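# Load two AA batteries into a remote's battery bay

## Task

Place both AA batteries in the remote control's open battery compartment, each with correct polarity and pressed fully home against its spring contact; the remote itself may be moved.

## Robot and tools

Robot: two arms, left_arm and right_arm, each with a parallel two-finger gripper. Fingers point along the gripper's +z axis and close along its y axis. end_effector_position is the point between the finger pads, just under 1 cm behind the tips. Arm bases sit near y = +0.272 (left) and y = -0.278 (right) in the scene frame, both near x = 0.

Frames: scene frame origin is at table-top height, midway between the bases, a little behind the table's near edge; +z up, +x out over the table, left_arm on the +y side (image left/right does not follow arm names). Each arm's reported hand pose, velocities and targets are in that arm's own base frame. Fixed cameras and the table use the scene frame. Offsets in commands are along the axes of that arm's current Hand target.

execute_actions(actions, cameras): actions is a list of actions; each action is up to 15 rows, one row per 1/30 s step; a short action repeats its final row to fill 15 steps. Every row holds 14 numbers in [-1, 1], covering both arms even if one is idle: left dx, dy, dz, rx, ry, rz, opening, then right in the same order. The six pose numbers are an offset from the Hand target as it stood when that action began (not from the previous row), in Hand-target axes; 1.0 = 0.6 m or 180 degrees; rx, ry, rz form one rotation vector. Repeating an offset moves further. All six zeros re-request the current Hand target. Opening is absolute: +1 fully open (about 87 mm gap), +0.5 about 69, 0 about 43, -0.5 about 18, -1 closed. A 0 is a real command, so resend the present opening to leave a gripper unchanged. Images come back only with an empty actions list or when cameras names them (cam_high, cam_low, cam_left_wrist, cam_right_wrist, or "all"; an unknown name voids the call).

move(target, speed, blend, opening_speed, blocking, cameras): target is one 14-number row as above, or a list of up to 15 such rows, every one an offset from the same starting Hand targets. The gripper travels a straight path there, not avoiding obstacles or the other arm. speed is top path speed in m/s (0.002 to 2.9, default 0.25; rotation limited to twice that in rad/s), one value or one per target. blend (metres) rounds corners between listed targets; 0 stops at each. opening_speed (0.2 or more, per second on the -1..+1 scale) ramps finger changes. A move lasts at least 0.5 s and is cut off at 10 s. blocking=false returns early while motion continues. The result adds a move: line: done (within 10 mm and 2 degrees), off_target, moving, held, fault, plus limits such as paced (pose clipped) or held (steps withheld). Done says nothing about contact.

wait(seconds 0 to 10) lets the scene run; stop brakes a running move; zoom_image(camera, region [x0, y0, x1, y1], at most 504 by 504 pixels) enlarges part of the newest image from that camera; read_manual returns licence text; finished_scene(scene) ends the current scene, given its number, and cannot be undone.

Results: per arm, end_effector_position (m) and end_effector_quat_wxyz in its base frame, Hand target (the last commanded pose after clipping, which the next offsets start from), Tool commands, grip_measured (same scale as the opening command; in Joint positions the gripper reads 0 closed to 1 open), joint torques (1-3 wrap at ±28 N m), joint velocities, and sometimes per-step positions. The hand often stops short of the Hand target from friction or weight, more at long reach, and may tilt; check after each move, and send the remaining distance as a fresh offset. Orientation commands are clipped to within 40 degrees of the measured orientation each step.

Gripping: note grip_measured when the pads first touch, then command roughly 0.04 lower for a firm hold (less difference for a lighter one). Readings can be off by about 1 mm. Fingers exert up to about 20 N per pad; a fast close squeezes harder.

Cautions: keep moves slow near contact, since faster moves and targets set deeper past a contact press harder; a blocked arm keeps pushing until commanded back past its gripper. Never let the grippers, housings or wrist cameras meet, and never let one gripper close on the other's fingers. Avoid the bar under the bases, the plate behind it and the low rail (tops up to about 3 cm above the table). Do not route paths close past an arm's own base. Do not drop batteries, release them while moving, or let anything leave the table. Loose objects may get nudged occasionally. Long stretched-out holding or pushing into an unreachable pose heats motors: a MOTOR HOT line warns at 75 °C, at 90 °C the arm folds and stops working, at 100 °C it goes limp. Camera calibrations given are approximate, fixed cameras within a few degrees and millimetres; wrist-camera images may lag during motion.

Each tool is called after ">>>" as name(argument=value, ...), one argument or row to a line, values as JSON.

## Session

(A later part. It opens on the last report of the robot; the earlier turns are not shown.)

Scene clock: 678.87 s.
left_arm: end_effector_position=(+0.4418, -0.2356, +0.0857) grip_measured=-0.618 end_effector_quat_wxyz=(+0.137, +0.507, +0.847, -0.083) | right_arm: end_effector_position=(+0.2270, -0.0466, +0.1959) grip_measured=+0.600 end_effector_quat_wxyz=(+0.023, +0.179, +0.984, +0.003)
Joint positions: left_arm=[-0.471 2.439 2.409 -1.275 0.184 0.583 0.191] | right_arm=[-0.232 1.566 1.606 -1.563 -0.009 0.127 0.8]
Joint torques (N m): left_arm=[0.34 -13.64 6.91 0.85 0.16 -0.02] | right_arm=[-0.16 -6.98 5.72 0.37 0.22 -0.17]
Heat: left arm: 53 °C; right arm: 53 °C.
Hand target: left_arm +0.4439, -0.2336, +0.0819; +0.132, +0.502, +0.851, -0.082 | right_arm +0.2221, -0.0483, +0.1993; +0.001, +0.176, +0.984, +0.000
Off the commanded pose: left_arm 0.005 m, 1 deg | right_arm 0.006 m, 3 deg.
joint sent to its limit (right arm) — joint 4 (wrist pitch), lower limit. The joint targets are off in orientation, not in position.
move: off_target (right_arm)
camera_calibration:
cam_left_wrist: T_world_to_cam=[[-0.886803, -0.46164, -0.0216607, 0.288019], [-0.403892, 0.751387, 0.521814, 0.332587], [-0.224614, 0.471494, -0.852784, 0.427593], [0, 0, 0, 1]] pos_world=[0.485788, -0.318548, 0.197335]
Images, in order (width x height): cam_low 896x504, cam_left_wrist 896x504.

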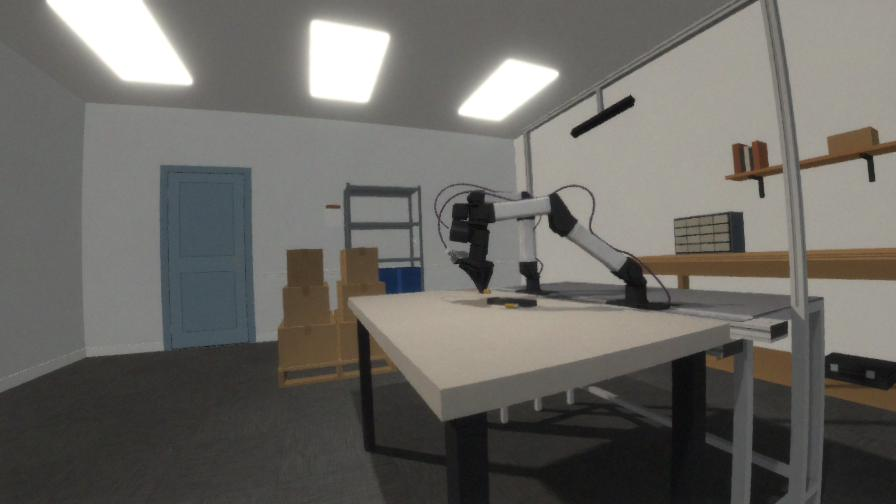

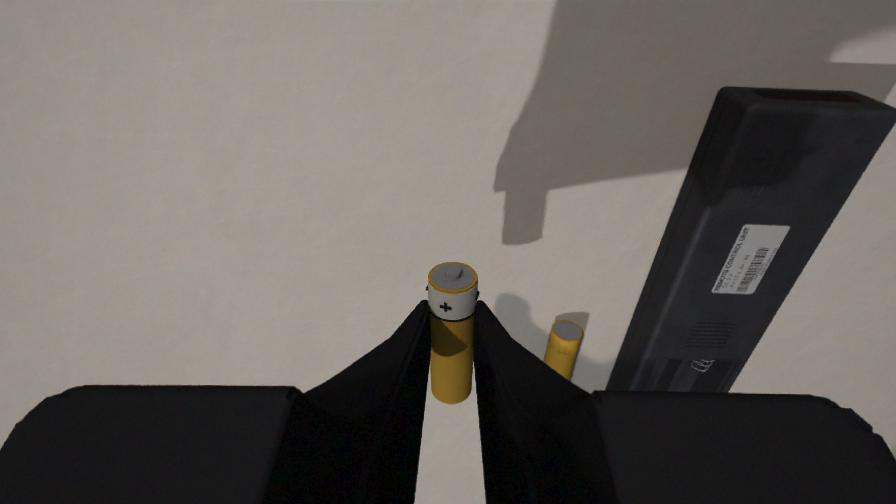

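>>> zoom_image(
  camera="cam_low",
  region=[450, 270, 540, 320],
)

>>> zoom_image(
  camera="cam_left_wrist",
  region=[390, 230, 520, 420],
)

Scaled by 5.600.

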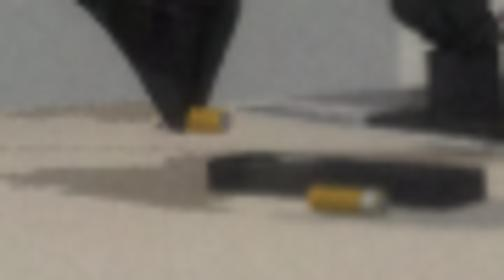

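Scaled by 2.653.

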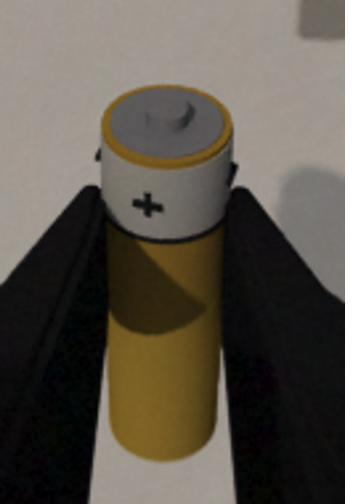

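>>> move(
  target=[0.0258,0,0.0793,0,0,0,-0.68,0,0,0,0,0,0,0.6],
  speed=0.06,
)

Scene clock: 700.87 s.
left_arm: end_effector_position=(+0.4353, -0.2322, +0.0328) grip_measured=-0.618 end_effector_quat_wxyz=(+0.113, +0.506, +0.851, -0.085) | right_arm: end_effector_position=(+0.2270, -0.0466, +0.1959) grip_measured=+0.600 end_effector_quat_wxyz=(+0.023, +0.179, +0.984, +0.003)
Joint positions: left_arm=[-0.471 2.437 2.199 -1.117 0.184 0.583 0.191] | right_arm=[-0.232 1.566 1.606 -1.563 -0.009 0.127 0.8]
Joint torques (N m): left_arm=[0.34 -16.58 3.48 1.42 0.17 -0.01] | right_arm=[-0.27 -7.06 5.72 0.37 0.21 -0.16]
Heat: left arm: 56 °C; right arm: 52 °C.
Hand target: left_arm +0.4435, -0.2337, +0.0319; +0.132, +0.503, +0.851, -0.082 | right_arm +0.2221, -0.0483, +0.1993; +0.001, +0.176, +0.984, +0.000
Off the commanded pose: left_arm 0.008 m, 2 deg | right_arm 0.006 m, 3 deg.
joint sent to its limit (right arm) — joint 4 (wrist pitch), lower limit. The joint targets are off in orientation, not in position.
move: off_target (right_arm)

>>> move(
  target=[0,0,0,0,0,0,-0.45,0,0,0,0,0,0,0.6],
  opening_speed=0.4,
  cameras=["cam_left_wrist"],
)

Scene clock: 705.77 s.
left_arm: end_effector_position=(+0.4359, -0.2327, +0.0329) grip_measured=-0.450 end_effector_quat_wxyz=(+0.114, +0.506, +0.851, -0.085) | right_arm: end_effector_position=(+0.2270, -0.0466, +0.1959) grip_measured=+0.600 end_effector_quat_wxyz=(+0.023, +0.179, +0.984, +0.003)
Joint positions: left_arm=[-0.471 2.437 2.199 -1.113 0.184 0.581 0.275] | right_arm=[-0.232 1.566 1.606 -1.563 -0.009 0.127 0.8]
Joint torques (N m): left_arm=[0.27 -16.62 3.43 1.38 0.16 0.02] | right_arm=[-0.18 -7.04 5.7 0.38 0.22 -0.16]
Heat: left arm: 57 °C; right arm: 52 °C.
Hand target: left_arm +0.4435, -0.2337, +0.0319; +0.132, +0.503, +0.851, -0.082 | right_arm +0.2221, -0.0483, +0.1993; +0.001, +0.176, +0.984, +0.000
Off the commanded pose: left_arm 0.008 m, 2 deg | right_arm 0.006 m, 3 deg.
joint sent to its limit (right arm) — joint 4 (wrist pitch), lower limit. The joint targets are off in orientation, not in position.
move: off_target (right_arm)
camera_calibration:
cam_left_wrist: T_world_to_cam=[[-0.886108, -0.463443, 0.00572067, 0.281465], [-0.383149, 0.739417, 0.553588, 0.342804], [-0.260787, 0.488347, -0.832771, 0.398931], [0, 0, 0, 1]] pos_world=[0.484789, -0.317848, 0.140836]
Images, in order (width x height): cam_left_wrist 896x504.

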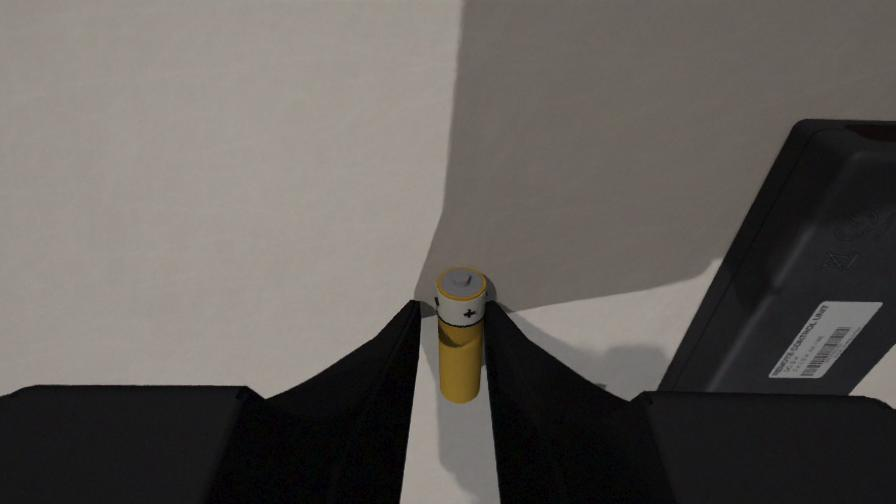

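>>> move(
  target=[-0.0031,0,-0.0095,0,0,0,-0.4,0,0,0,0,0,0,0.6],
  speed=0.04,
  cameras=["cam_left_wrist","cam_low"],
)

>>> zoom_image(
  camera="cam_low",
  region=[450, 260, 540, 320],
)

Scene clock: 710.27 s.
left_arm: end_effector_position=(+0.4362, -0.2328, +0.0331) grip_measured=-0.400 end_effector_quat_wxyz=(+0.115, +0.505, +0.851, -0.085) | right_arm: end_effector_position=(+0.2270, -0.0466, +0.1959) grip_measured=+0.600 end_effector_quat_wxyz=(+0.023, +0.179, +0.984, +0.003)
Joint positions: left_arm=[-0.471 2.436 2.199 -1.112 0.184 0.581 0.3] | right_arm=[-0.232 1.566 1.606 -1.563 -0.009 0.127 0.8]
Joint torques (N m): left_arm=[0.29 -16.69 5.04 1.16 0.17 0.02] | right_arm=[-0.2 -7.08 5.68 0.38 0.22 -0.17]
Heat: left arm: 57 °C; right arm: 51 °C.
Hand target: left_arm +0.4436, -0.2337, +0.0379; +0.132, +0.502, +0.851, -0.082 | right_arm +0.2221, -0.0483, +0.1993; +0.001, +0.176, +0.984, +0.000
Off the commanded pose: left_arm 0.009 m, 2 deg | right_arm 0.006 m, 3 deg.
joint sent to its limit (right arm) — joint 4 (wrist pitch), lower limit. The joint targets are off in orientation, not in position.
move: off_target (right_arm)
camera_calibration:
cam_left_wrist: T_world_to_cam=[[-0.88596, -0.463734, 0.00503562, 0.281439], [-0.384039, 0.739703, 0.552588, 0.343413], [-0.259978, 0.487637, -0.83344, 0.398733], [0, 0, 0, 1]] pos_world=[0.484889, -0.317948, 0.141136]
Images, in order (width x height): cam_low 896x504, cam_left_wrist 896x504.

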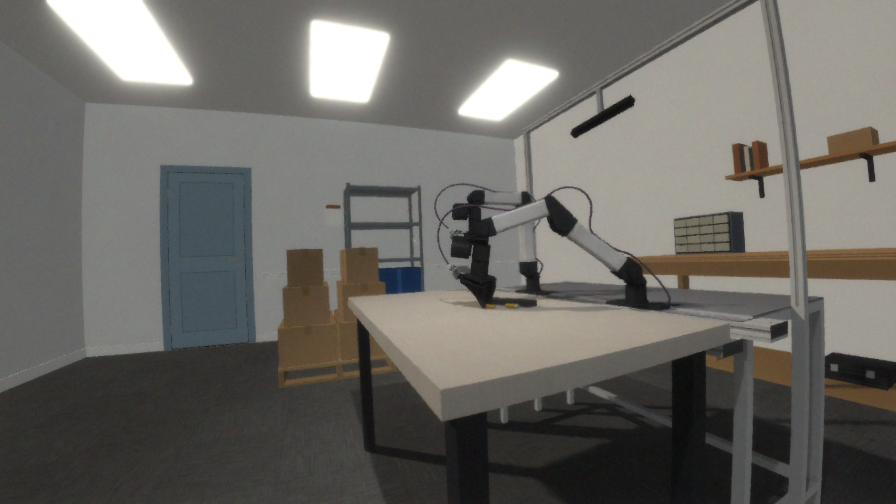

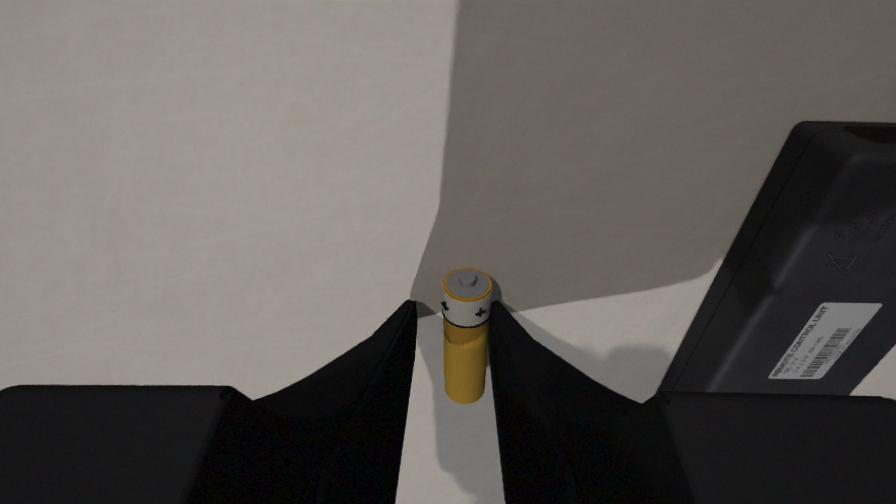

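Scaled by 5.600.

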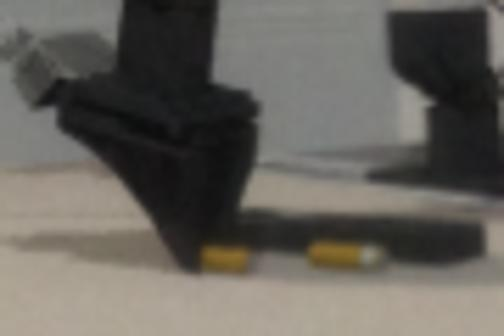

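>>> move(
  target=[-0.0026,0,-0.0079,0,0,0,-0.4,0,0,0,0,0,0,0.6],
  speed=0.04,
)

Scene clock: 714.93 s.
left_arm: end_effector_position=(+0.4372, -0.2334, +0.0344) grip_measured=-0.400 end_effector_quat_wxyz=(+0.117, +0.505, +0.851, -0.085) | right_arm: end_effector_position=(+0.2270, -0.0466, +0.1959) grip_measured=+0.600 end_effector_quat_wxyz=(+0.023, +0.179, +0.984, +0.003)
Joint positions: left_arm=[-0.471 2.436 2.204 -1.112 0.184 0.581 0.3] | right_arm=[-0.232 1.566 1.606 -1.563 -0.009 0.127 0.8]
Joint torques (N m): left_arm=[0.31 -16.75 6.17 0.95 0.17 0.01] | right_arm=[-0.16 -6.95 5.72 0.37 0.22 -0.16]
Heat: left arm: 57 °C; right arm: 51 °C.
Hand target: left_arm +0.4436, -0.2337, +0.0429; +0.132, +0.503, +0.850, -0.082 | right_arm +0.2221, -0.0483, +0.1993; +0.001, +0.176, +0.984, +0.000
Off the commanded pose: left_arm 0.011 m, 2 deg | right_arm 0.006 m, 3 deg.
joint sent to its limit (right arm) — joint 4 (wrist pitch), lower limit. The joint targets are off in orientation, not in position.
move: off_target (left_arm, right_arm)

>>> move(
  target=[-0.0016,0,-0.0048,0,0,0,-0.4,0,0,0,0,0,0,0.6],
  speed=0.04,
)

Scene clock: 718.17 s.
left_arm: end_effector_position=(+0.4379, -0.2337, +0.0353) grip_measured=-0.400 end_effector_quat_wxyz=(+0.119, +0.506, +0.850, -0.085) | right_arm: end_effector_position=(+0.2270, -0.0466, +0.1959) grip_measured=+0.600 end_effector_quat_wxyz=(+0.023, +0.179, +0.984, +0.003)
Joint positions: left_arm=[-0.471 2.436 2.207 -1.112 0.184 0.581 0.3] | right_arm=[-0.232 1.566 1.606 -1.563 -0.009 0.127 0.8]
Joint torques (N m): left_arm=[0.25 -16.77 6.8 0.81 0.17 0.02] | right_arm=[-0.24 -7.02 5.7 0.37 0.22 -0.17]
Heat: left arm: 57 °C; right arm: 51 °C.
Hand target: left_arm +0.4436, -0.2337, +0.0459; +0.132, +0.503, +0.851, -0.082 | right_arm +0.2221, -0.0483, +0.1993; +0.001, +0.176, +0.984, +0.000
Off the commanded pose: left_arm 0.012 m, 2 deg | right_arm 0.006 m, 3 deg.
joint sent to its limit (right arm) — joint 4 (wrist pitch), lower limit. The joint targets are off in orientation, not in position.
move: off_target (left_arm, right_arm)

>>> move(
  target=[
    [-0.0026,0,-0.0079,0,0,0,-0.4,0,0,0,0,0,0,0.6],
    [-0.0026,0,-0.0079,0,0,0,-0.68,0,0,0,0,0,0,0.6],
  ],
  speed=0.04,
  opening_speed=0.5,
  cameras=["cam_left_wrist"],
)

Scene clock: 723.77 s.
left_arm: end_effector_position=(+0.4397, -0.2346, +0.0415) grip_measured=-0.630 end_effector_quat_wxyz=(+0.123, +0.506, +0.850, -0.084) | right_arm: end_effector_position=(+0.2270, -0.0466, +0.1959) grip_measured=+0.600 end_effector_quat_wxyz=(+0.023, +0.179, +0.984, +0.003)
Joint positions: left_arm=[-0.471 2.436 2.231 -1.128 0.184 0.581 0.185] | right_arm=[-0.232 1.566 1.606 -1.563 -0.009 0.127 0.8]
Joint torques (N m): left_arm=[0.32 -16.51 6.87 0.76 0.16 0.01] | right_arm=[-0.17 -7.01 5.74 0.36 0.22 -0.16]
Heat: left arm: 57 °C; right arm: 51 °C.
Hand target: left_arm +0.4436, -0.2337, +0.0509; +0.132, +0.503, +0.851, -0.082 | right_arm +0.2221, -0.0483, +0.1993; +0.001, +0.176, +0.984, +0.000
Off the commanded pose: left_arm 0.010 m, 1 deg | right_arm 0.006 m, 3 deg.
joint sent to its limit (right arm) — joint 4 (wrist pitch), lower limit. The joint targets are off in orientation, not in position.
move: off_target (right_arm)
camera_calibration:
cam_left_wrist: T_world_to_cam=[[-0.885962, -0.463737, -0.00430985, 0.284153], [-0.391889, 0.743663, 0.541654, 0.346221], [-0.24798, 0.481574, -0.840591, 0.401079], [0, 0, 0, 1]] pos_world=[0.486889, -0.318848, 0.150836]
Images, in order (width x height): cam_left_wrist 896x504.

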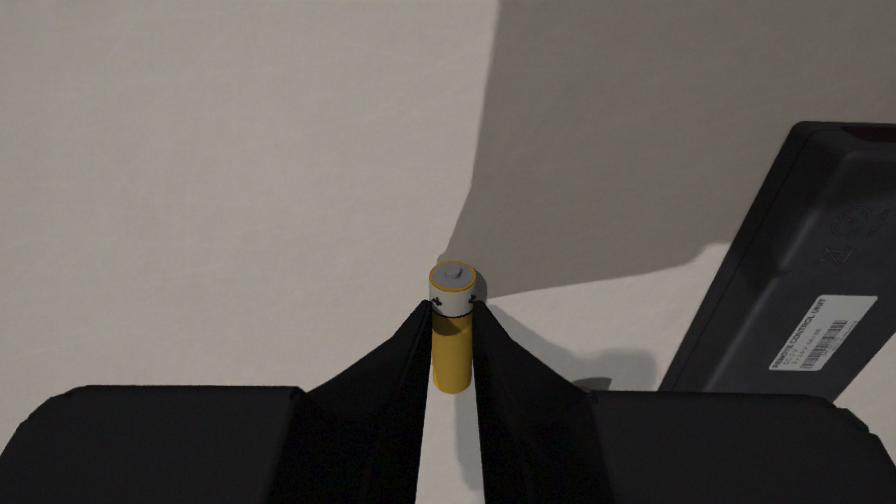

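>>> move(
  target=[
    [0,0,0,0,0,0,-0.45,0,0,0,0,0,0,0.6],
    [0.0085,0,0.026,0,0,0,-0.45,0,0,0,0,0,0,0.6],
  ],
  speed=0.06,
  opening_speed=0.5,
  cameras=["cam_left_wrist"],
)

Scene clock: 730.37 s.
left_arm: end_effector_position=(+0.4397, -0.2346, +0.0343) grip_measured=-0.450 end_effector_quat_wxyz=(+0.123, +0.506, +0.850, -0.084) | right_arm: end_effector_position=(+0.2270, -0.0466, +0.1959) grip_measured=+0.600 end_effector_quat_wxyz=(+0.023, +0.179, +0.984, +0.003)
Joint positions: left_arm=[-0.471 2.436 2.202 -1.1 0.184 0.581 0.275] | right_arm=[-0.232 1.566 1.606 -1.563 -0.009 0.127 0.8]
Joint torques (N m): left_arm=[0.27 -16.7 3.85 1.18 0.17 0.02] | right_arm=[-0.18 -7.04 5.72 0.37 0.21 -0.18]
Heat: left arm: 58 °C; right arm: 51 °C.
Hand target: left_arm +0.4435, -0.2337, +0.0345; +0.132, +0.503, +0.850, -0.082 | right_arm +0.2221, -0.0483, +0.1993; +0.001, +0.176, +0.984, +0.000
Off the commanded pose: left_arm 0.004 m, 1 deg | right_arm 0.006 m, 3 deg.
joint sent to its limit (right arm) — joint 4 (wrist pitch), lower limit. The joint targets are off in orientation, not in position.
move: off_target (right_arm)
camera_calibration:
cam_left_wrist: T_world_to_cam=[[-0.885971, -0.463722, -0.00409402, 0.284054], [-0.391693, 0.74357, 0.541922, 0.350032], [-0.248257, 0.481731, -0.840419, 0.395235], [0, 0, 0, 1]] pos_world=[0.486889, -0.318948, 0.143636]
Images, in order (width x height): cam_left_wrist 896x504.

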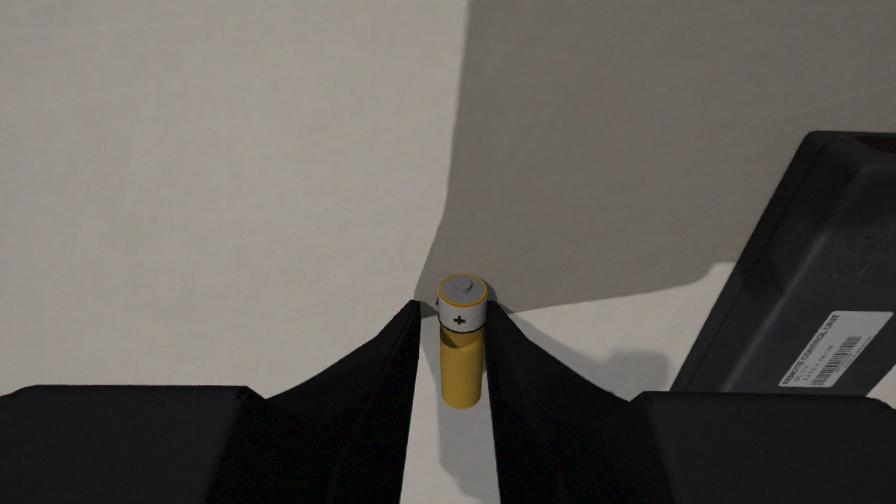

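>>> move(
  target=[-0.0067,0,-0.0206,0,0,0,-0.45,0,0,0,0,0,0,0.6],
  speed=0.04,
)

Scene clock: 735.10 s.
left_arm: end_effector_position=(+0.4397, -0.2346, +0.0374) grip_measured=-0.450 end_effector_quat_wxyz=(+0.123, +0.506, +0.850, -0.084) | right_arm: end_effector_position=(+0.2270, -0.0466, +0.1959) grip_measured=+0.600 end_effector_quat_wxyz=(+0.023, +0.179, +0.984, +0.003)
Joint positions: left_arm=[-0.471 2.436 2.215 -1.112 0.184 0.581 0.275] | right_arm=[-0.232 1.566 1.606 -1.563 -0.009 0.127 0.8]
Joint torques (N m): left_arm=[0.23 -16.7 6.89 0.73 0.16 0.03] | right_arm=[-0.17 -7.05 5.74 0.37 0.22 -0.17]
Heat: left arm: 58 °C; right arm: 51 °C.
Hand target: left_arm +0.4437, -0.2337, +0.0475; +0.132, +0.503, +0.850, -0.082 | right_arm +0.2221, -0.0483, +0.1993; +0.001, +0.176, +0.984, +0.000
Off the commanded pose: left_arm 0.011 m, 1 deg | right_arm 0.006 m, 3 deg.
joint sent to its limit (right arm) — joint 4 (wrist pitch), lower limit. The joint targets are off in orientation, not in position.
move: off_target (left_arm, right_arm)

Good: .0374. Close.

>>> move(
  target=[0,0,0,0,0,0,-0.7,0,0,0,0,0,0,0.6],
  opening_speed=0.5,
  cameras=["cam_left_wrist"],
)

Scene clock: 738.83 s.
left_arm: end_effector_position=(+0.4395, -0.2345, +0.0374) grip_measured=-0.620 end_effector_quat_wxyz=(+0.122, +0.506, +0.850, -0.084) | right_arm: end_effector_position=(+0.2270, -0.0466, +0.1959) grip_measured=+0.600 end_effector_quat_wxyz=(+0.023, +0.179, +0.984, +0.003)
Joint positions: left_arm=[-0.471 2.436 2.215 -1.113 0.184 0.581 0.19] | right_arm=[-0.232 1.566 1.606 -1.563 -0.009 0.127 0.8]
Joint torques (N m): left_arm=[0.28 -16.7 6.83 0.76 0.17 0.02] | right_arm=[-0.16 -7.05 5.76 0.37 0.2 -0.15]
Heat: left arm: 58 °C; right arm: 51 °C.
Hand target: left_arm +0.4437, -0.2337, +0.0475; +0.132, +0.503, +0.850, -0.082 | right_arm +0.2221, -0.0483, +0.1993; +0.001, +0.176, +0.984, +0.000
Off the commanded pose: left_arm 0.011 m, 1 deg | right_arm 0.006 m, 3 deg.
joint sent to its limit (right arm) — joint 4 (wrist pitch), lower limit. The joint targets are off in orientation, not in position.
move: off_target (left_arm, right_arm)
camera_calibration:
cam_left_wrist: T_world_to_cam=[[-0.885976, -0.463716, -0.00362214, 0.28396], [-0.391294, 0.743368, 0.542488, 0.347951], [-0.248868, 0.482049, -0.840056, 0.398029], [0, 0, 0, 1]] pos_world=[0.486789, -0.318848, 0.146636]
Images, in order (width x height): cam_left_wrist 896x504.

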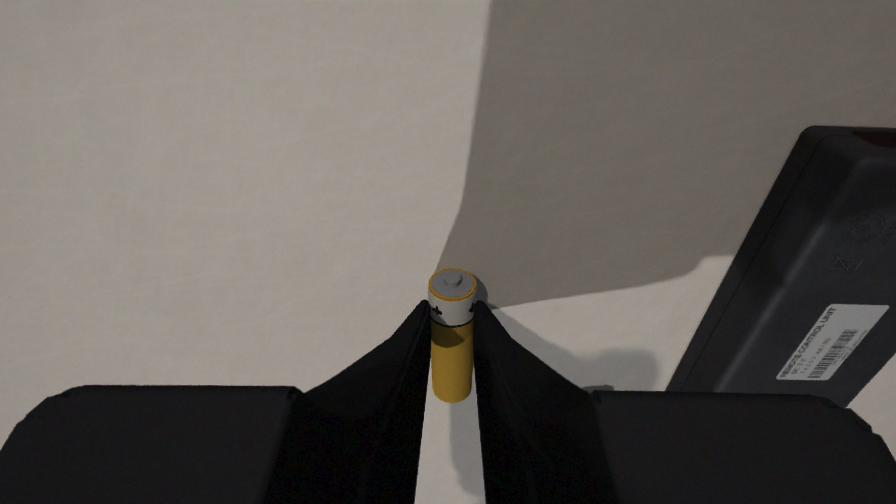

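>>> move(
  target=[
    [-0.0154,0,-0.0476,0,0,0,-0.7,0,0,0,0,0,0,0.6],
    [0.081,-0.1637,-0.1268,0.0105,-0.1111,0.02,-0.7,0,0,0,0,0,0,0.6],
  ],
  blend=[0.01,0],
  speed=[0.08,0.2],
  cameras=["cam_left_wrist","cam_high"],
)

Scene clock: 762.00 s.
left_arm: end_effector_position=(+0.3235, -0.2136, +0.0928) grip_measured=-0.620 end_effector_quat_wxyz=(+0.248, +0.509, +0.806, -0.170) | right_arm: end_effector_position=(+0.2270, -0.0466, +0.1959) grip_measured=+0.600 end_effector_quat_wxyz=(+0.023, +0.179, +0.984, +0.003)
Joint positions: left_arm=[-0.471 1.694 1.255 -0.637 0.374 0.56 0.19] | right_arm=[-0.232 1.566 1.606 -1.563 -0.009 0.127 0.8]
Joint torques (N m): left_arm=[-0.47 -12.48 4.88 1.66 0.5 -0.03] | right_arm=[-0.21 -7.01 5.75 0.38 0.22 -0.18]
Heat: left arm: 60 °C; right arm: 51 °C.
Hand target: left_arm +0.3245, -0.2198, +0.1058; +0.272, +0.509, +0.797, -0.178 | right_arm +0.2221, -0.0483, +0.1993; +0.001, +0.176, +0.984, +0.000
Off the commanded pose: left_arm 0.014 m, 3 deg | right_arm 0.006 m, 3 deg.
joint sent to its limit (right arm) — joint 4 (wrist pitch), lower limit. The joint targets are off in orientation, not in position.
move: off_target (left_arm, right_arm)
camera_calibration:
cam_left_wrist: T_world_to_cam=[[-0.907502, -0.420009, -0.0056963, 0.207564], [-0.407178, 0.876286, 0.257544, 0.316964], [-0.103179, 0.236041, -0.96625, 0.317649], [0, 0, 0, 1]] pos_world=[0.3502, -0.265551, 0.226478]
Images, in order (width x height): cam_high 896x504, cam_left_wrist 896x504.

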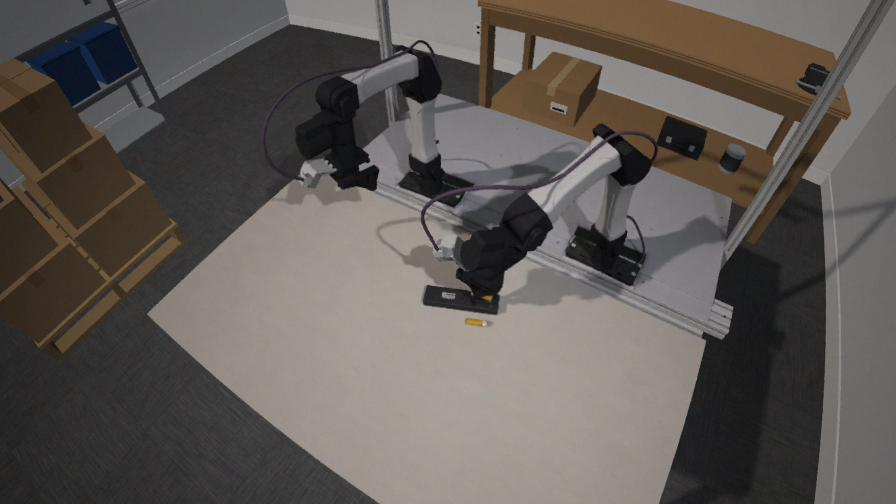

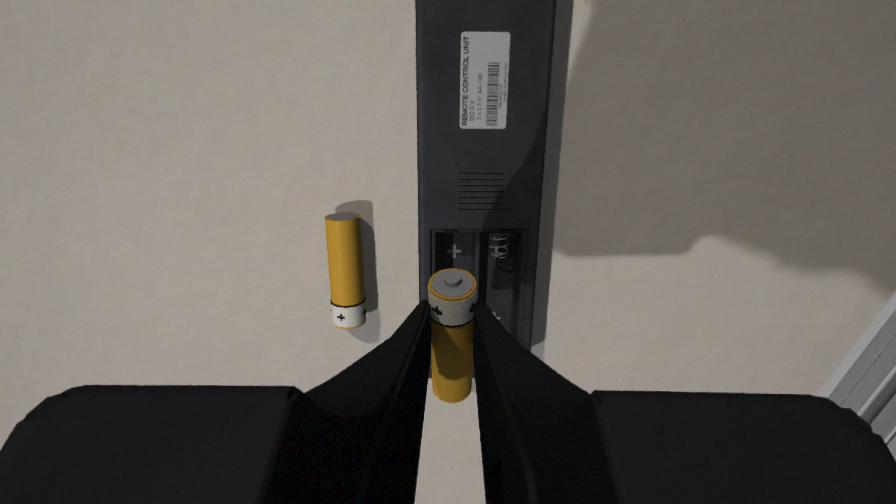

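>>> move(
  target=[0.0227,-0.0043,0.0415,-0.0051,-0.0167,-0.0066,-0.7,0,0,0,0,0,0,0.6],
  speed=0.08,
  cameras=["cam_left_wrist","cam_low"],
)

Scene clock: 790.00 s.
left_arm: end_effector_position=(+0.3226, -0.2170, +0.0625) grip_measured=-0.620 end_effector_quat_wxyz=(+0.269, +0.492, +0.809, -0.179) | right_arm: end_effector_position=(+0.2270, -0.0466, +0.1959) grip_measured=+0.600 end_effector_quat_wxyz=(+0.023, +0.179, +0.984, +0.003)
Joint positions: left_arm=[-0.471 1.694 1.109 -0.438 0.385 0.512 0.19] | right_arm=[-0.232 1.566 1.606 -1.563 -0.009 0.127 0.8]
Joint torques (N m): left_arm=[-0.83 -12.75 4.75 1.77 0.49 -0.04] | right_arm=[-0.2 -7.08 5.71 0.39 0.22 -0.16]
Heat: left arm: 57 °C; right arm: 51 °C.
Hand target: left_arm +0.3238, -0.2250, +0.0778; +0.295, +0.494, +0.796, -0.188 | right_arm +0.2221, -0.0483, +0.1993; +0.001, +0.176, +0.984, +0.000
Off the commanded pose: left_arm 0.017 m, 3 deg | right_arm 0.006 m, 3 deg.
joint sent to its limit (right arm) — joint 4 (wrist pitch), lower limit. The joint targets are off in orientation, not in position.
move: off_target (left_arm, right_arm)
camera_calibration:
cam_left_wrist: T_world_to_cam=[[-0.893116, -0.449825, -0.00141923, 0.193695], [-0.439847, 0.872637, 0.212224, 0.339905], [-0.0942253, 0.190165, -0.97722, 0.276939], [0, 0, 0, 1]] pos_world=[0.348593, -0.262149, 0.198769]
Images, in order (width x height): cam_low 896x504, cam_left_wrist 896x504.

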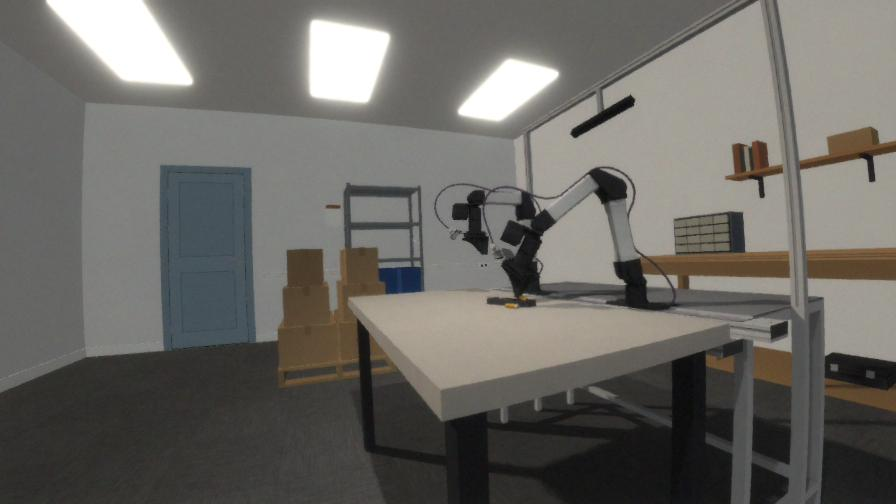

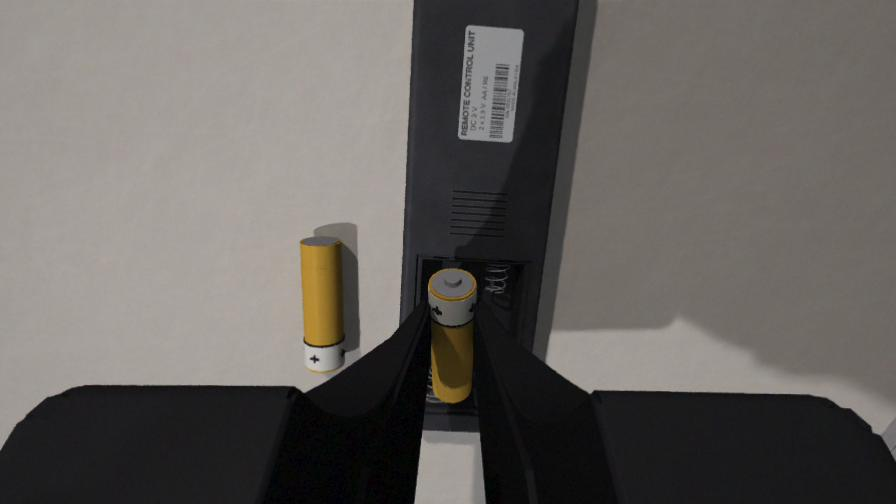

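>>> zoom_image(
  camera="cam_left_wrist",
  region=[380, 230, 560, 450],
)

Scaled by 2.291.

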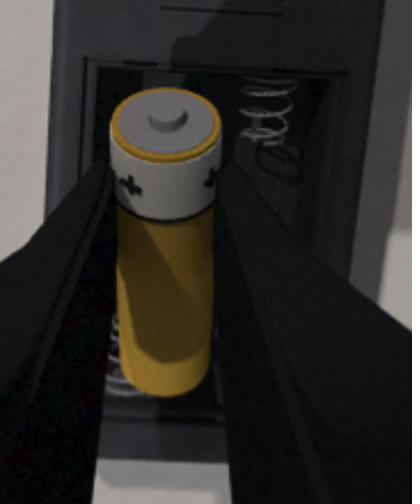

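>>> move(
  target=[0.0005,0.0028,0.0042,0.0139,0,0.0159,-0.7,0,0,0,0,0,0,0.6],
  speed=0.06,
  cameras=["cam_left_wrist"],
)

>>> zoom_image(
  camera="cam_left_wrist",
  region=[380, 230, 560, 450],
)

Scene clock: 817.87 s.
left_arm: end_effector_position=(+0.3202, -0.2221, +0.0643) grip_measured=-0.620 end_effector_quat_wxyz=(+0.273, +0.514, +0.790, -0.192) | right_arm: end_effector_position=(+0.2270, -0.0466, +0.1959) grip_measured=+0.600 end_effector_quat_wxyz=(+0.023, +0.179, +0.984, +0.003)
Joint positions: left_arm=[-0.471 1.694 1.109 -0.438 0.428 0.561 0.19] | right_arm=[-0.232 1.566 1.606 -1.563 -0.009 0.127 0.8]
Joint torques (N m): left_arm=[0.47 -10.06 6.69 1.45 0.56 0.24] | right_arm=[-0.25 -7.04 5.78 0.37 0.21 -0.17]
Heat: left arm: 56 °C; right arm: 51 °C.
Hand target: left_arm +0.3259, -0.2256, +0.0757; +0.288, +0.520, +0.780, -0.198 | right_arm +0.2221, -0.0483, +0.1993; +0.001, +0.176, +0.984, +0.000
Off the commanded pose: left_arm 0.013 m, 2 deg | right_arm 0.006 m, 3 deg.
joint sent to its limit (right arm) — joint 4 (wrist pitch), lower limit. The joint targets are off in orientation, not in position.
move: off_target (left_arm, right_arm)
camera_calibration:
cam_left_wrist: T_world_to_cam=[[-0.91846, -0.395501, -0.00316077, 0.209612], [-0.388902, 0.901624, 0.189287, 0.334518], [-0.0720131, 0.175081, -0.981917, 0.269292], [0, 0, 0, 1]] pos_world=[0.342008, -0.265855, 0.201765]
Images, in order (width x height): cam_left_wrist 896x504.

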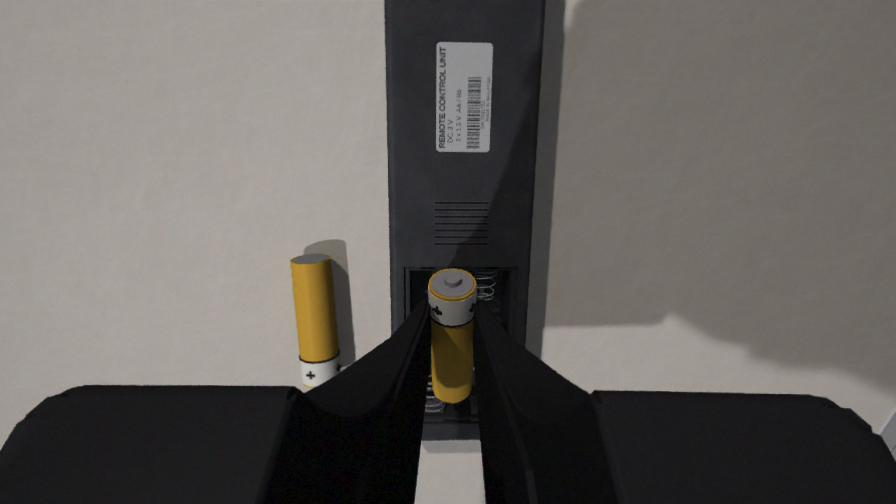

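Scaled by 2.291.

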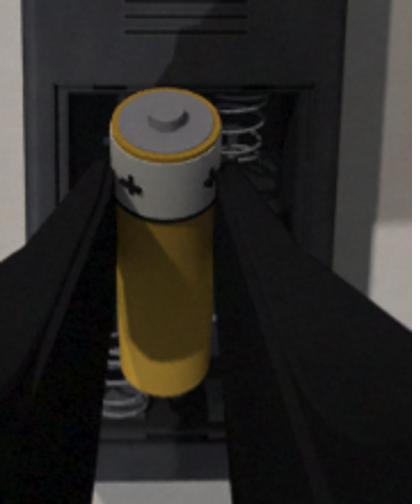

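>>> move(
  target=[0,0.0098,0,0,0,0,-0.7,0,0,0,0,0,0,0.6],
  speed=0.06,
  cameras=["cam_left_wrist"],
)

>>> zoom_image(
  camera="cam_left_wrist",
  region=[380, 230, 560, 450],
)

Scene clock: 826.30 s.
left_arm: end_effector_position=(+0.3259, -0.2197, +0.0689) grip_measured=-0.620 end_effector_quat_wxyz=(+0.279, +0.514, +0.788, -0.192) | right_arm: end_effector_position=(+0.2270, -0.0466, +0.1959) grip_measured=+0.600 end_effector_quat_wxyz=(+0.023, +0.179, +0.984, +0.003)
Joint positions: left_arm=[-0.457 1.694 1.123 -0.444 0.435 0.573 0.19] | right_arm=[-0.232 1.566 1.606 -1.563 -0.009 0.127 0.8]
Joint torques (N m): left_arm=[0.4 -8.5 7.01 1.48 0.56 0.19] | right_arm=[-0.21 -7.02 5.76 0.37 0.22 -0.14]
Heat: left arm: 55 °C; right arm: 51 °C.
Hand target: left_arm +0.3314, -0.2234, +0.0757; +0.288, +0.520, +0.779, -0.198 | right_arm +0.2221, -0.0483, +0.1993; +0.001, +0.176, +0.984, +0.000
Off the commanded pose: left_arm 0.009 m, 2 deg | right_arm 0.006 m, 3 deg.
joint sent to its limit (right arm) — joint 4 (wrist pitch), lower limit. The joint targets are off in orientation, not in position.
move: off_target (right_arm)
camera_calibration:
cam_left_wrist: T_world_to_cam=[[-0.918044, -0.396308, -0.0116231, 0.216054], [-0.391849, 0.902469, 0.178895, 0.335653], [-0.0604082, 0.168788, -0.983799, 0.268755], [0, 0, 0, 1]] pos_world=[0.346108, -0.262656, 0.206865]
Images, in order (width x height): cam_left_wrist 896x504.

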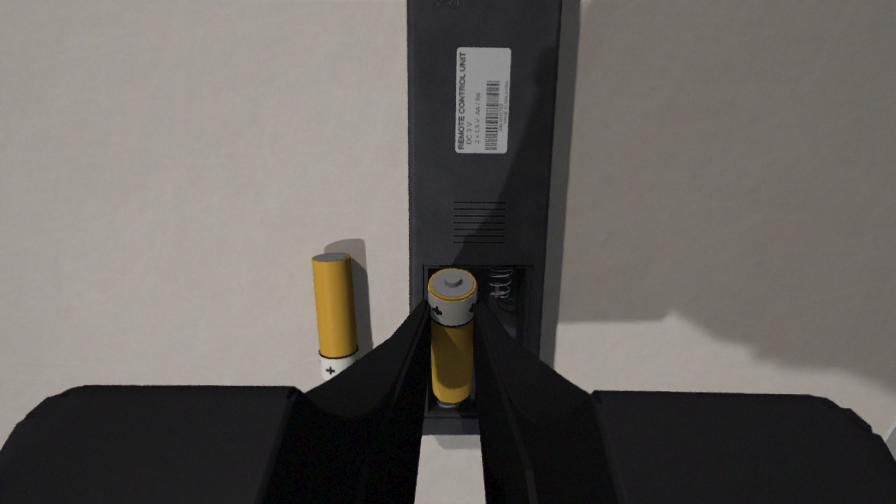

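Scaled by 2.291.

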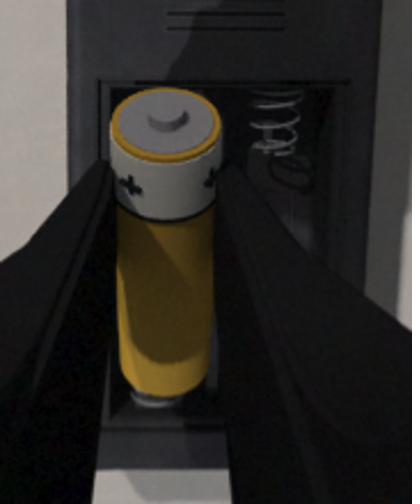

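>>> move(
  target=[0.0164,0,0.0189,0,0,0,-0.7,0,0,0,0,0,0,0.6],
  speed=0.05,
  cameras=["cam_left_wrist"],
)

>>> zoom_image(
  camera="cam_left_wrist",
  region=[380, 230, 560, 450],
)

Scene clock: 836.43 s.
left_arm: end_effector_position=(+0.3280, -0.2209, +0.0641) grip_measured=-0.620 end_effector_quat_wxyz=(+0.283, +0.514, +0.787, -0.191) | right_arm: end_effector_position=(+0.2270, -0.0466, +0.1959) grip_measured=+0.600 end_effector_quat_wxyz=(+0.023, +0.179, +0.984, +0.003)
Joint positions: left_arm=[-0.457 1.705 1.112 -0.415 0.436 0.574 0.19] | right_arm=[-0.232 1.566 1.606 -1.563 -0.009 0.127 0.8]
Joint torques (N m): left_arm=[0.4 -7.66 4.88 1.77 0.53 0.22] | right_arm=[-0.23 -7.05 5.74 0.39 0.22 -0.16]
Heat: left arm: 53 °C; right arm: 51 °C.
Hand target: left_arm +0.3313, -0.2234, +0.0606; +0.288, +0.520, +0.780, -0.198 | right_arm +0.2221, -0.0483, +0.1993; +0.001, +0.176, +0.984, +0.000
Off the commanded pose: left_arm 0.005 m, 1 deg | right_arm 0.006 m, 3 deg.
joint sent to its limit (right arm) — joint 4 (wrist pitch), lower limit. The joint targets are off in orientation, not in position.
move: off_target (right_arm)
camera_calibration:
cam_left_wrist: T_world_to_cam=[[-0.918336, -0.395466, -0.016291, 0.218095], [-0.39214, 0.903487, 0.173026, 0.339118], [-0.0537072, 0.165285, -0.984782, 0.261467], [0, 0, 0, 1]] pos_world=[0.347309, -0.263356, 0.202365]
Images, in order (width x height): cam_left_wrist 896x504.

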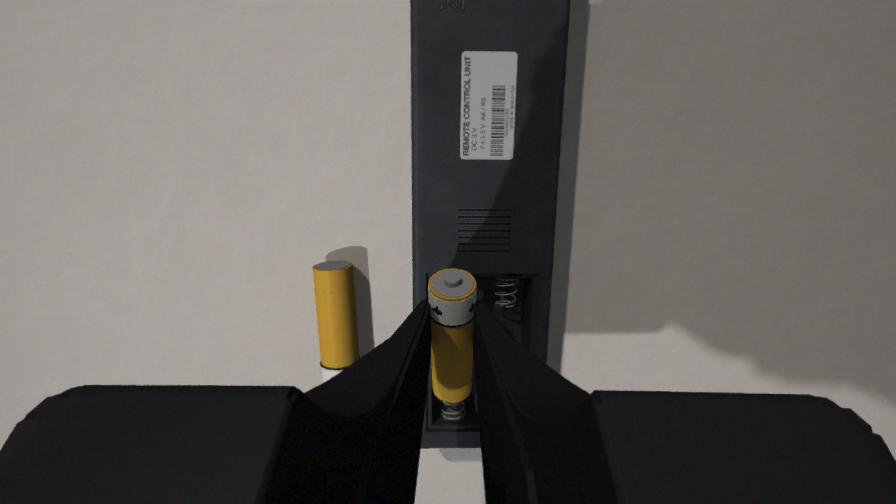

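Scaled by 2.291.

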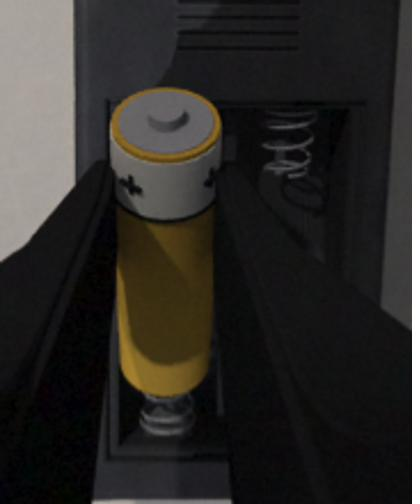

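>>> move(
  target=[0.0225,-0.0025,0.0158,0,0,0,-0.7,0,0,0,0,0,0,0.6],
  speed=0.05,
  cameras=["cam_left_wrist"],
)

>>> zoom_image(
  camera="cam_left_wrist",
  region=[380, 230, 560, 450],
)

Scene clock: 848.73 s.
left_arm: end_effector_position=(+0.3276, -0.2216, +0.0546) grip_measured=-0.620 end_effector_quat_wxyz=(+0.293, +0.516, +0.781, -0.195) | right_arm: end_effector_position=(+0.2270, -0.0466, +0.1959) grip_measured=+0.600 end_effector_quat_wxyz=(+0.023, +0.179, +0.984, +0.003)
Joint positions: left_arm=[-0.454 1.706 1.062 -0.344 0.448 0.577 0.19] | right_arm=[-0.232 1.566 1.606 -1.563 -0.009 0.127 0.8]
Joint torques (N m): left_arm=[0.53 -6.74 4.25 1.73 0.41 0.21] | right_arm=[-0.24 -6.99 5.71 0.37 0.22 -0.18]
Heat: left arm: 52 °C; right arm: 51 °C.
Hand target: left_arm +0.3282, -0.2203, +0.0446; +0.288, +0.520, +0.780, -0.198 | right_arm +0.2221, -0.0483, +0.1993; +0.001, +0.176, +0.984, +0.000
Off the commanded pose: left_arm 0.010 m, 1 deg | right_arm 0.006 m, 3 deg.
joint sent to its limit (right arm) — joint 4 (wrist pitch), lower limit. The joint targets are off in orientation, not in position.
move: off_target (right_arm)
camera_calibration:
cam_left_wrist: T_world_to_cam=[[-0.920448, -0.390144, -0.0237349, 0.219621], [-0.389054, 0.908651, 0.151625, 0.342394], [-0.0375887, 0.148797, -0.988153, 0.243449], [0, 0, 0, 1]] pos_world=[0.344511, -0.261657, 0.193862]
Images, in order (width x height): cam_left_wrist 896x504.

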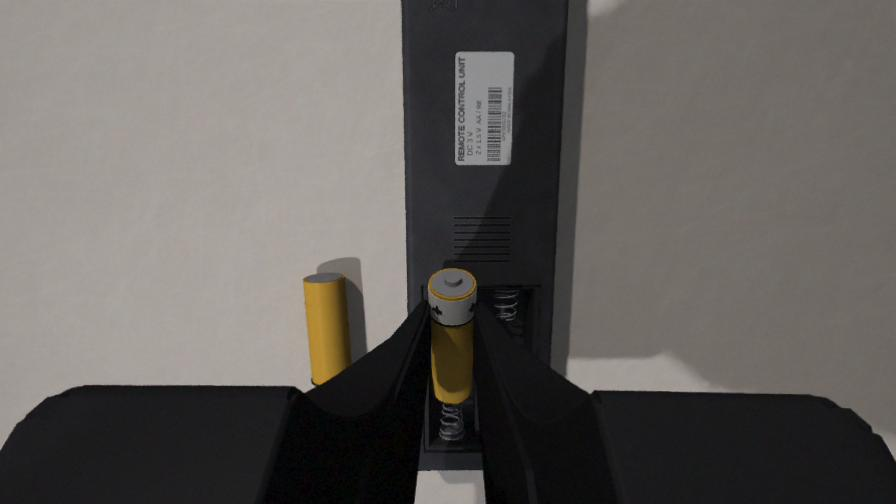

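Scaled by 2.291.

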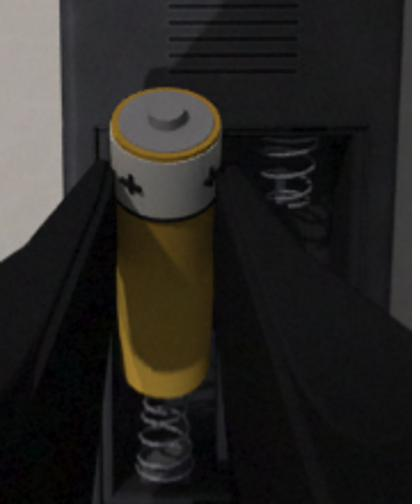

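>>> move(
  target=[0.0238,-0.0013,-0.003,0,0,0,-0.7,0,0,0,0,0,0,0.6],
  speed=0.05,
  cameras=["cam_left_wrist"],
)

>>> zoom_image(
  camera="cam_left_wrist",
  region=[380, 230, 560, 480],
)

Scene clock: 861.87 s.
left_arm: end_effector_position=(+0.3283, -0.2214, +0.0532) grip_measured=-0.620 end_effector_quat_wxyz=(+0.308, +0.517, +0.770, -0.211) | right_arm: end_effector_position=(+0.2270, -0.0466, +0.1959) grip_measured=+0.600 end_effector_quat_wxyz=(+0.023, +0.179, +0.984, +0.003)
Joint positions: left_arm=[-0.433 1.699 1.026 -0.29 0.497 0.59 0.19] | right_arm=[-0.232 1.566 1.606 -1.563 -0.009 0.127 0.8]
Joint torques (N m): left_arm=[0.59 -7.71 2.96 1.45 0.05 0.32] | right_arm=[-0.17 -7.02 5.68 0.38 0.23 -0.17]
Heat: left arm: 51 °C; right arm: 50 °C.
Hand target: left_arm +0.3229, -0.2097, +0.0367; +0.288, +0.520, +0.779, -0.198 | right_arm +0.2221, -0.0483, +0.1993; +0.001, +0.176, +0.984, +0.000
Off the commanded pose: left_arm 0.021 m, 3 deg | right_arm 0.006 m, 3 deg.
joint sent to its limit (right arm) — joint 4 (wrist pitch), lower limit. The joint targets are off in orientation, not in position.
move: off_target (left_arm, right_arm)
camera_calibration:
cam_left_wrist: T_world_to_cam=[[-0.926406, -0.376025, -0.0194023, 0.225128], [-0.375872, 0.920537, 0.106454, 0.343483], [-0.0221689, 0.105913, -0.994128, 0.227788], [0, 0, 0, 1]] pos_world=[0.342715, -0.255661, 0.194253]
Images, in order (width x height): cam_left_wrist 896x504.

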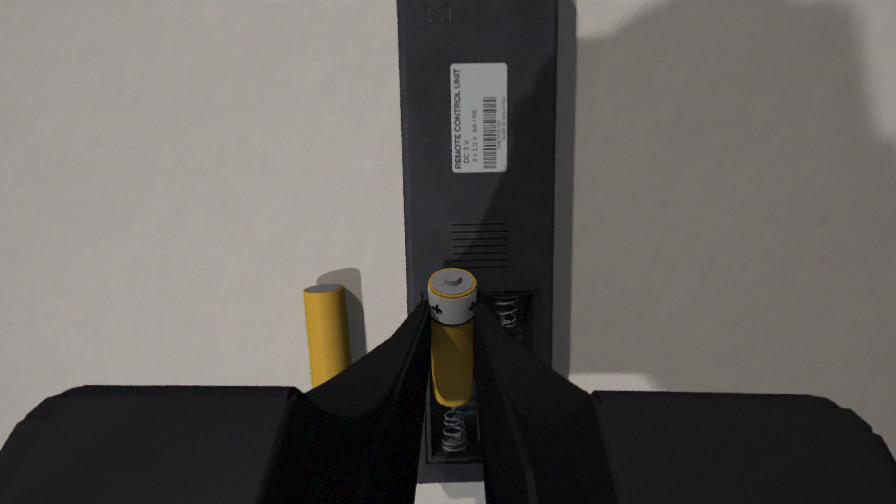

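Scaled by 2.016.

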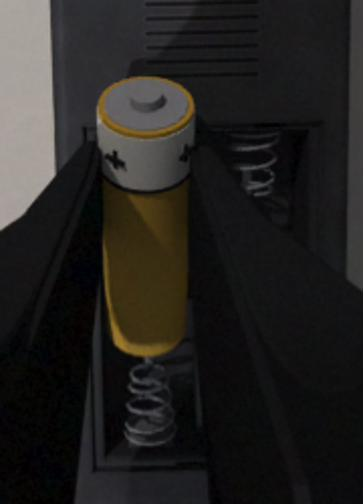

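>>> move(
  target=[0.0035,-0.0008,-0.0163,0,0.0167,0,-0.7,0,0,0,0,0,0,0.6],
  speed=0.05,
  cameras=["cam_left_wrist"],
)

>>> zoom_image(
  camera="cam_left_wrist",
  region=[380, 230, 560, 480],
)

Scene clock: 875.30 s.
left_arm: end_effector_position=(+0.3265, -0.2180, +0.0531) grip_measured=-0.620 end_effector_quat_wxyz=(+0.299, +0.526, +0.770, -0.205) | right_arm: end_effector_position=(+0.2270, -0.0466, +0.1959) grip_measured=+0.600 end_effector_quat_wxyz=(+0.023, +0.179, +0.984, +0.003)
Joint positions: left_arm=[-0.433 1.699 1.039 -0.328 0.488 0.617 0.19] | right_arm=[-0.232 1.566 1.606 -1.563 -0.009 0.127 0.8]
Joint torques (N m): left_arm=[0.46 -8.62 4.92 0.75 -0.18 0.21] | right_arm=[-0.18 -7.04 5.68 0.39 0.22 -0.17]
Heat: left arm: 50 °C; right arm: 50 °C.
Hand target: left_arm +0.3194, -0.2024, +0.0426; +0.268, +0.525, +0.787, -0.184 | right_arm +0.2221, -0.0483, +0.1993; +0.001, +0.176, +0.984, +0.000
Off the commanded pose: left_arm 0.020 m, 5 deg | right_arm 0.006 m, 3 deg.
joint sent to its limit (right arm) — joint 4 (wrist pitch), lower limit. The joint targets are off in orientation, not in position.
move: off_target (left_arm, right_arm)
camera_calibration:
cam_left_wrist: T_world_to_cam=[[-0.931662, -0.362429, -0.025509, 0.229672], [-0.362567, 0.922892, 0.129672, 0.3345], [-0.0234547, 0.130059, -0.991229, 0.232918], [0, 0, 0, 1]] pos_world=[0.340718, -0.255761, 0.193359]
Images, in order (width x height): cam_left_wrist 896x504.

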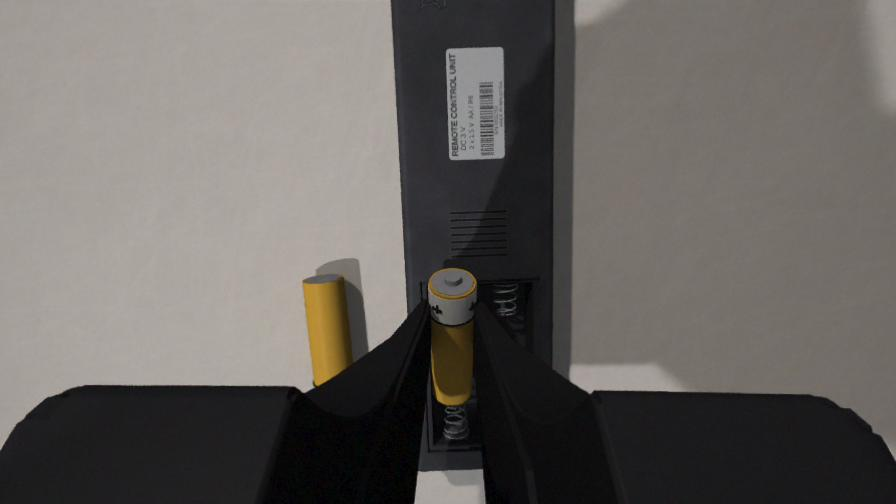

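Scaled by 2.016.

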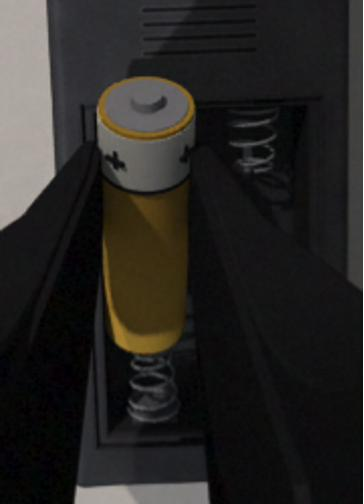

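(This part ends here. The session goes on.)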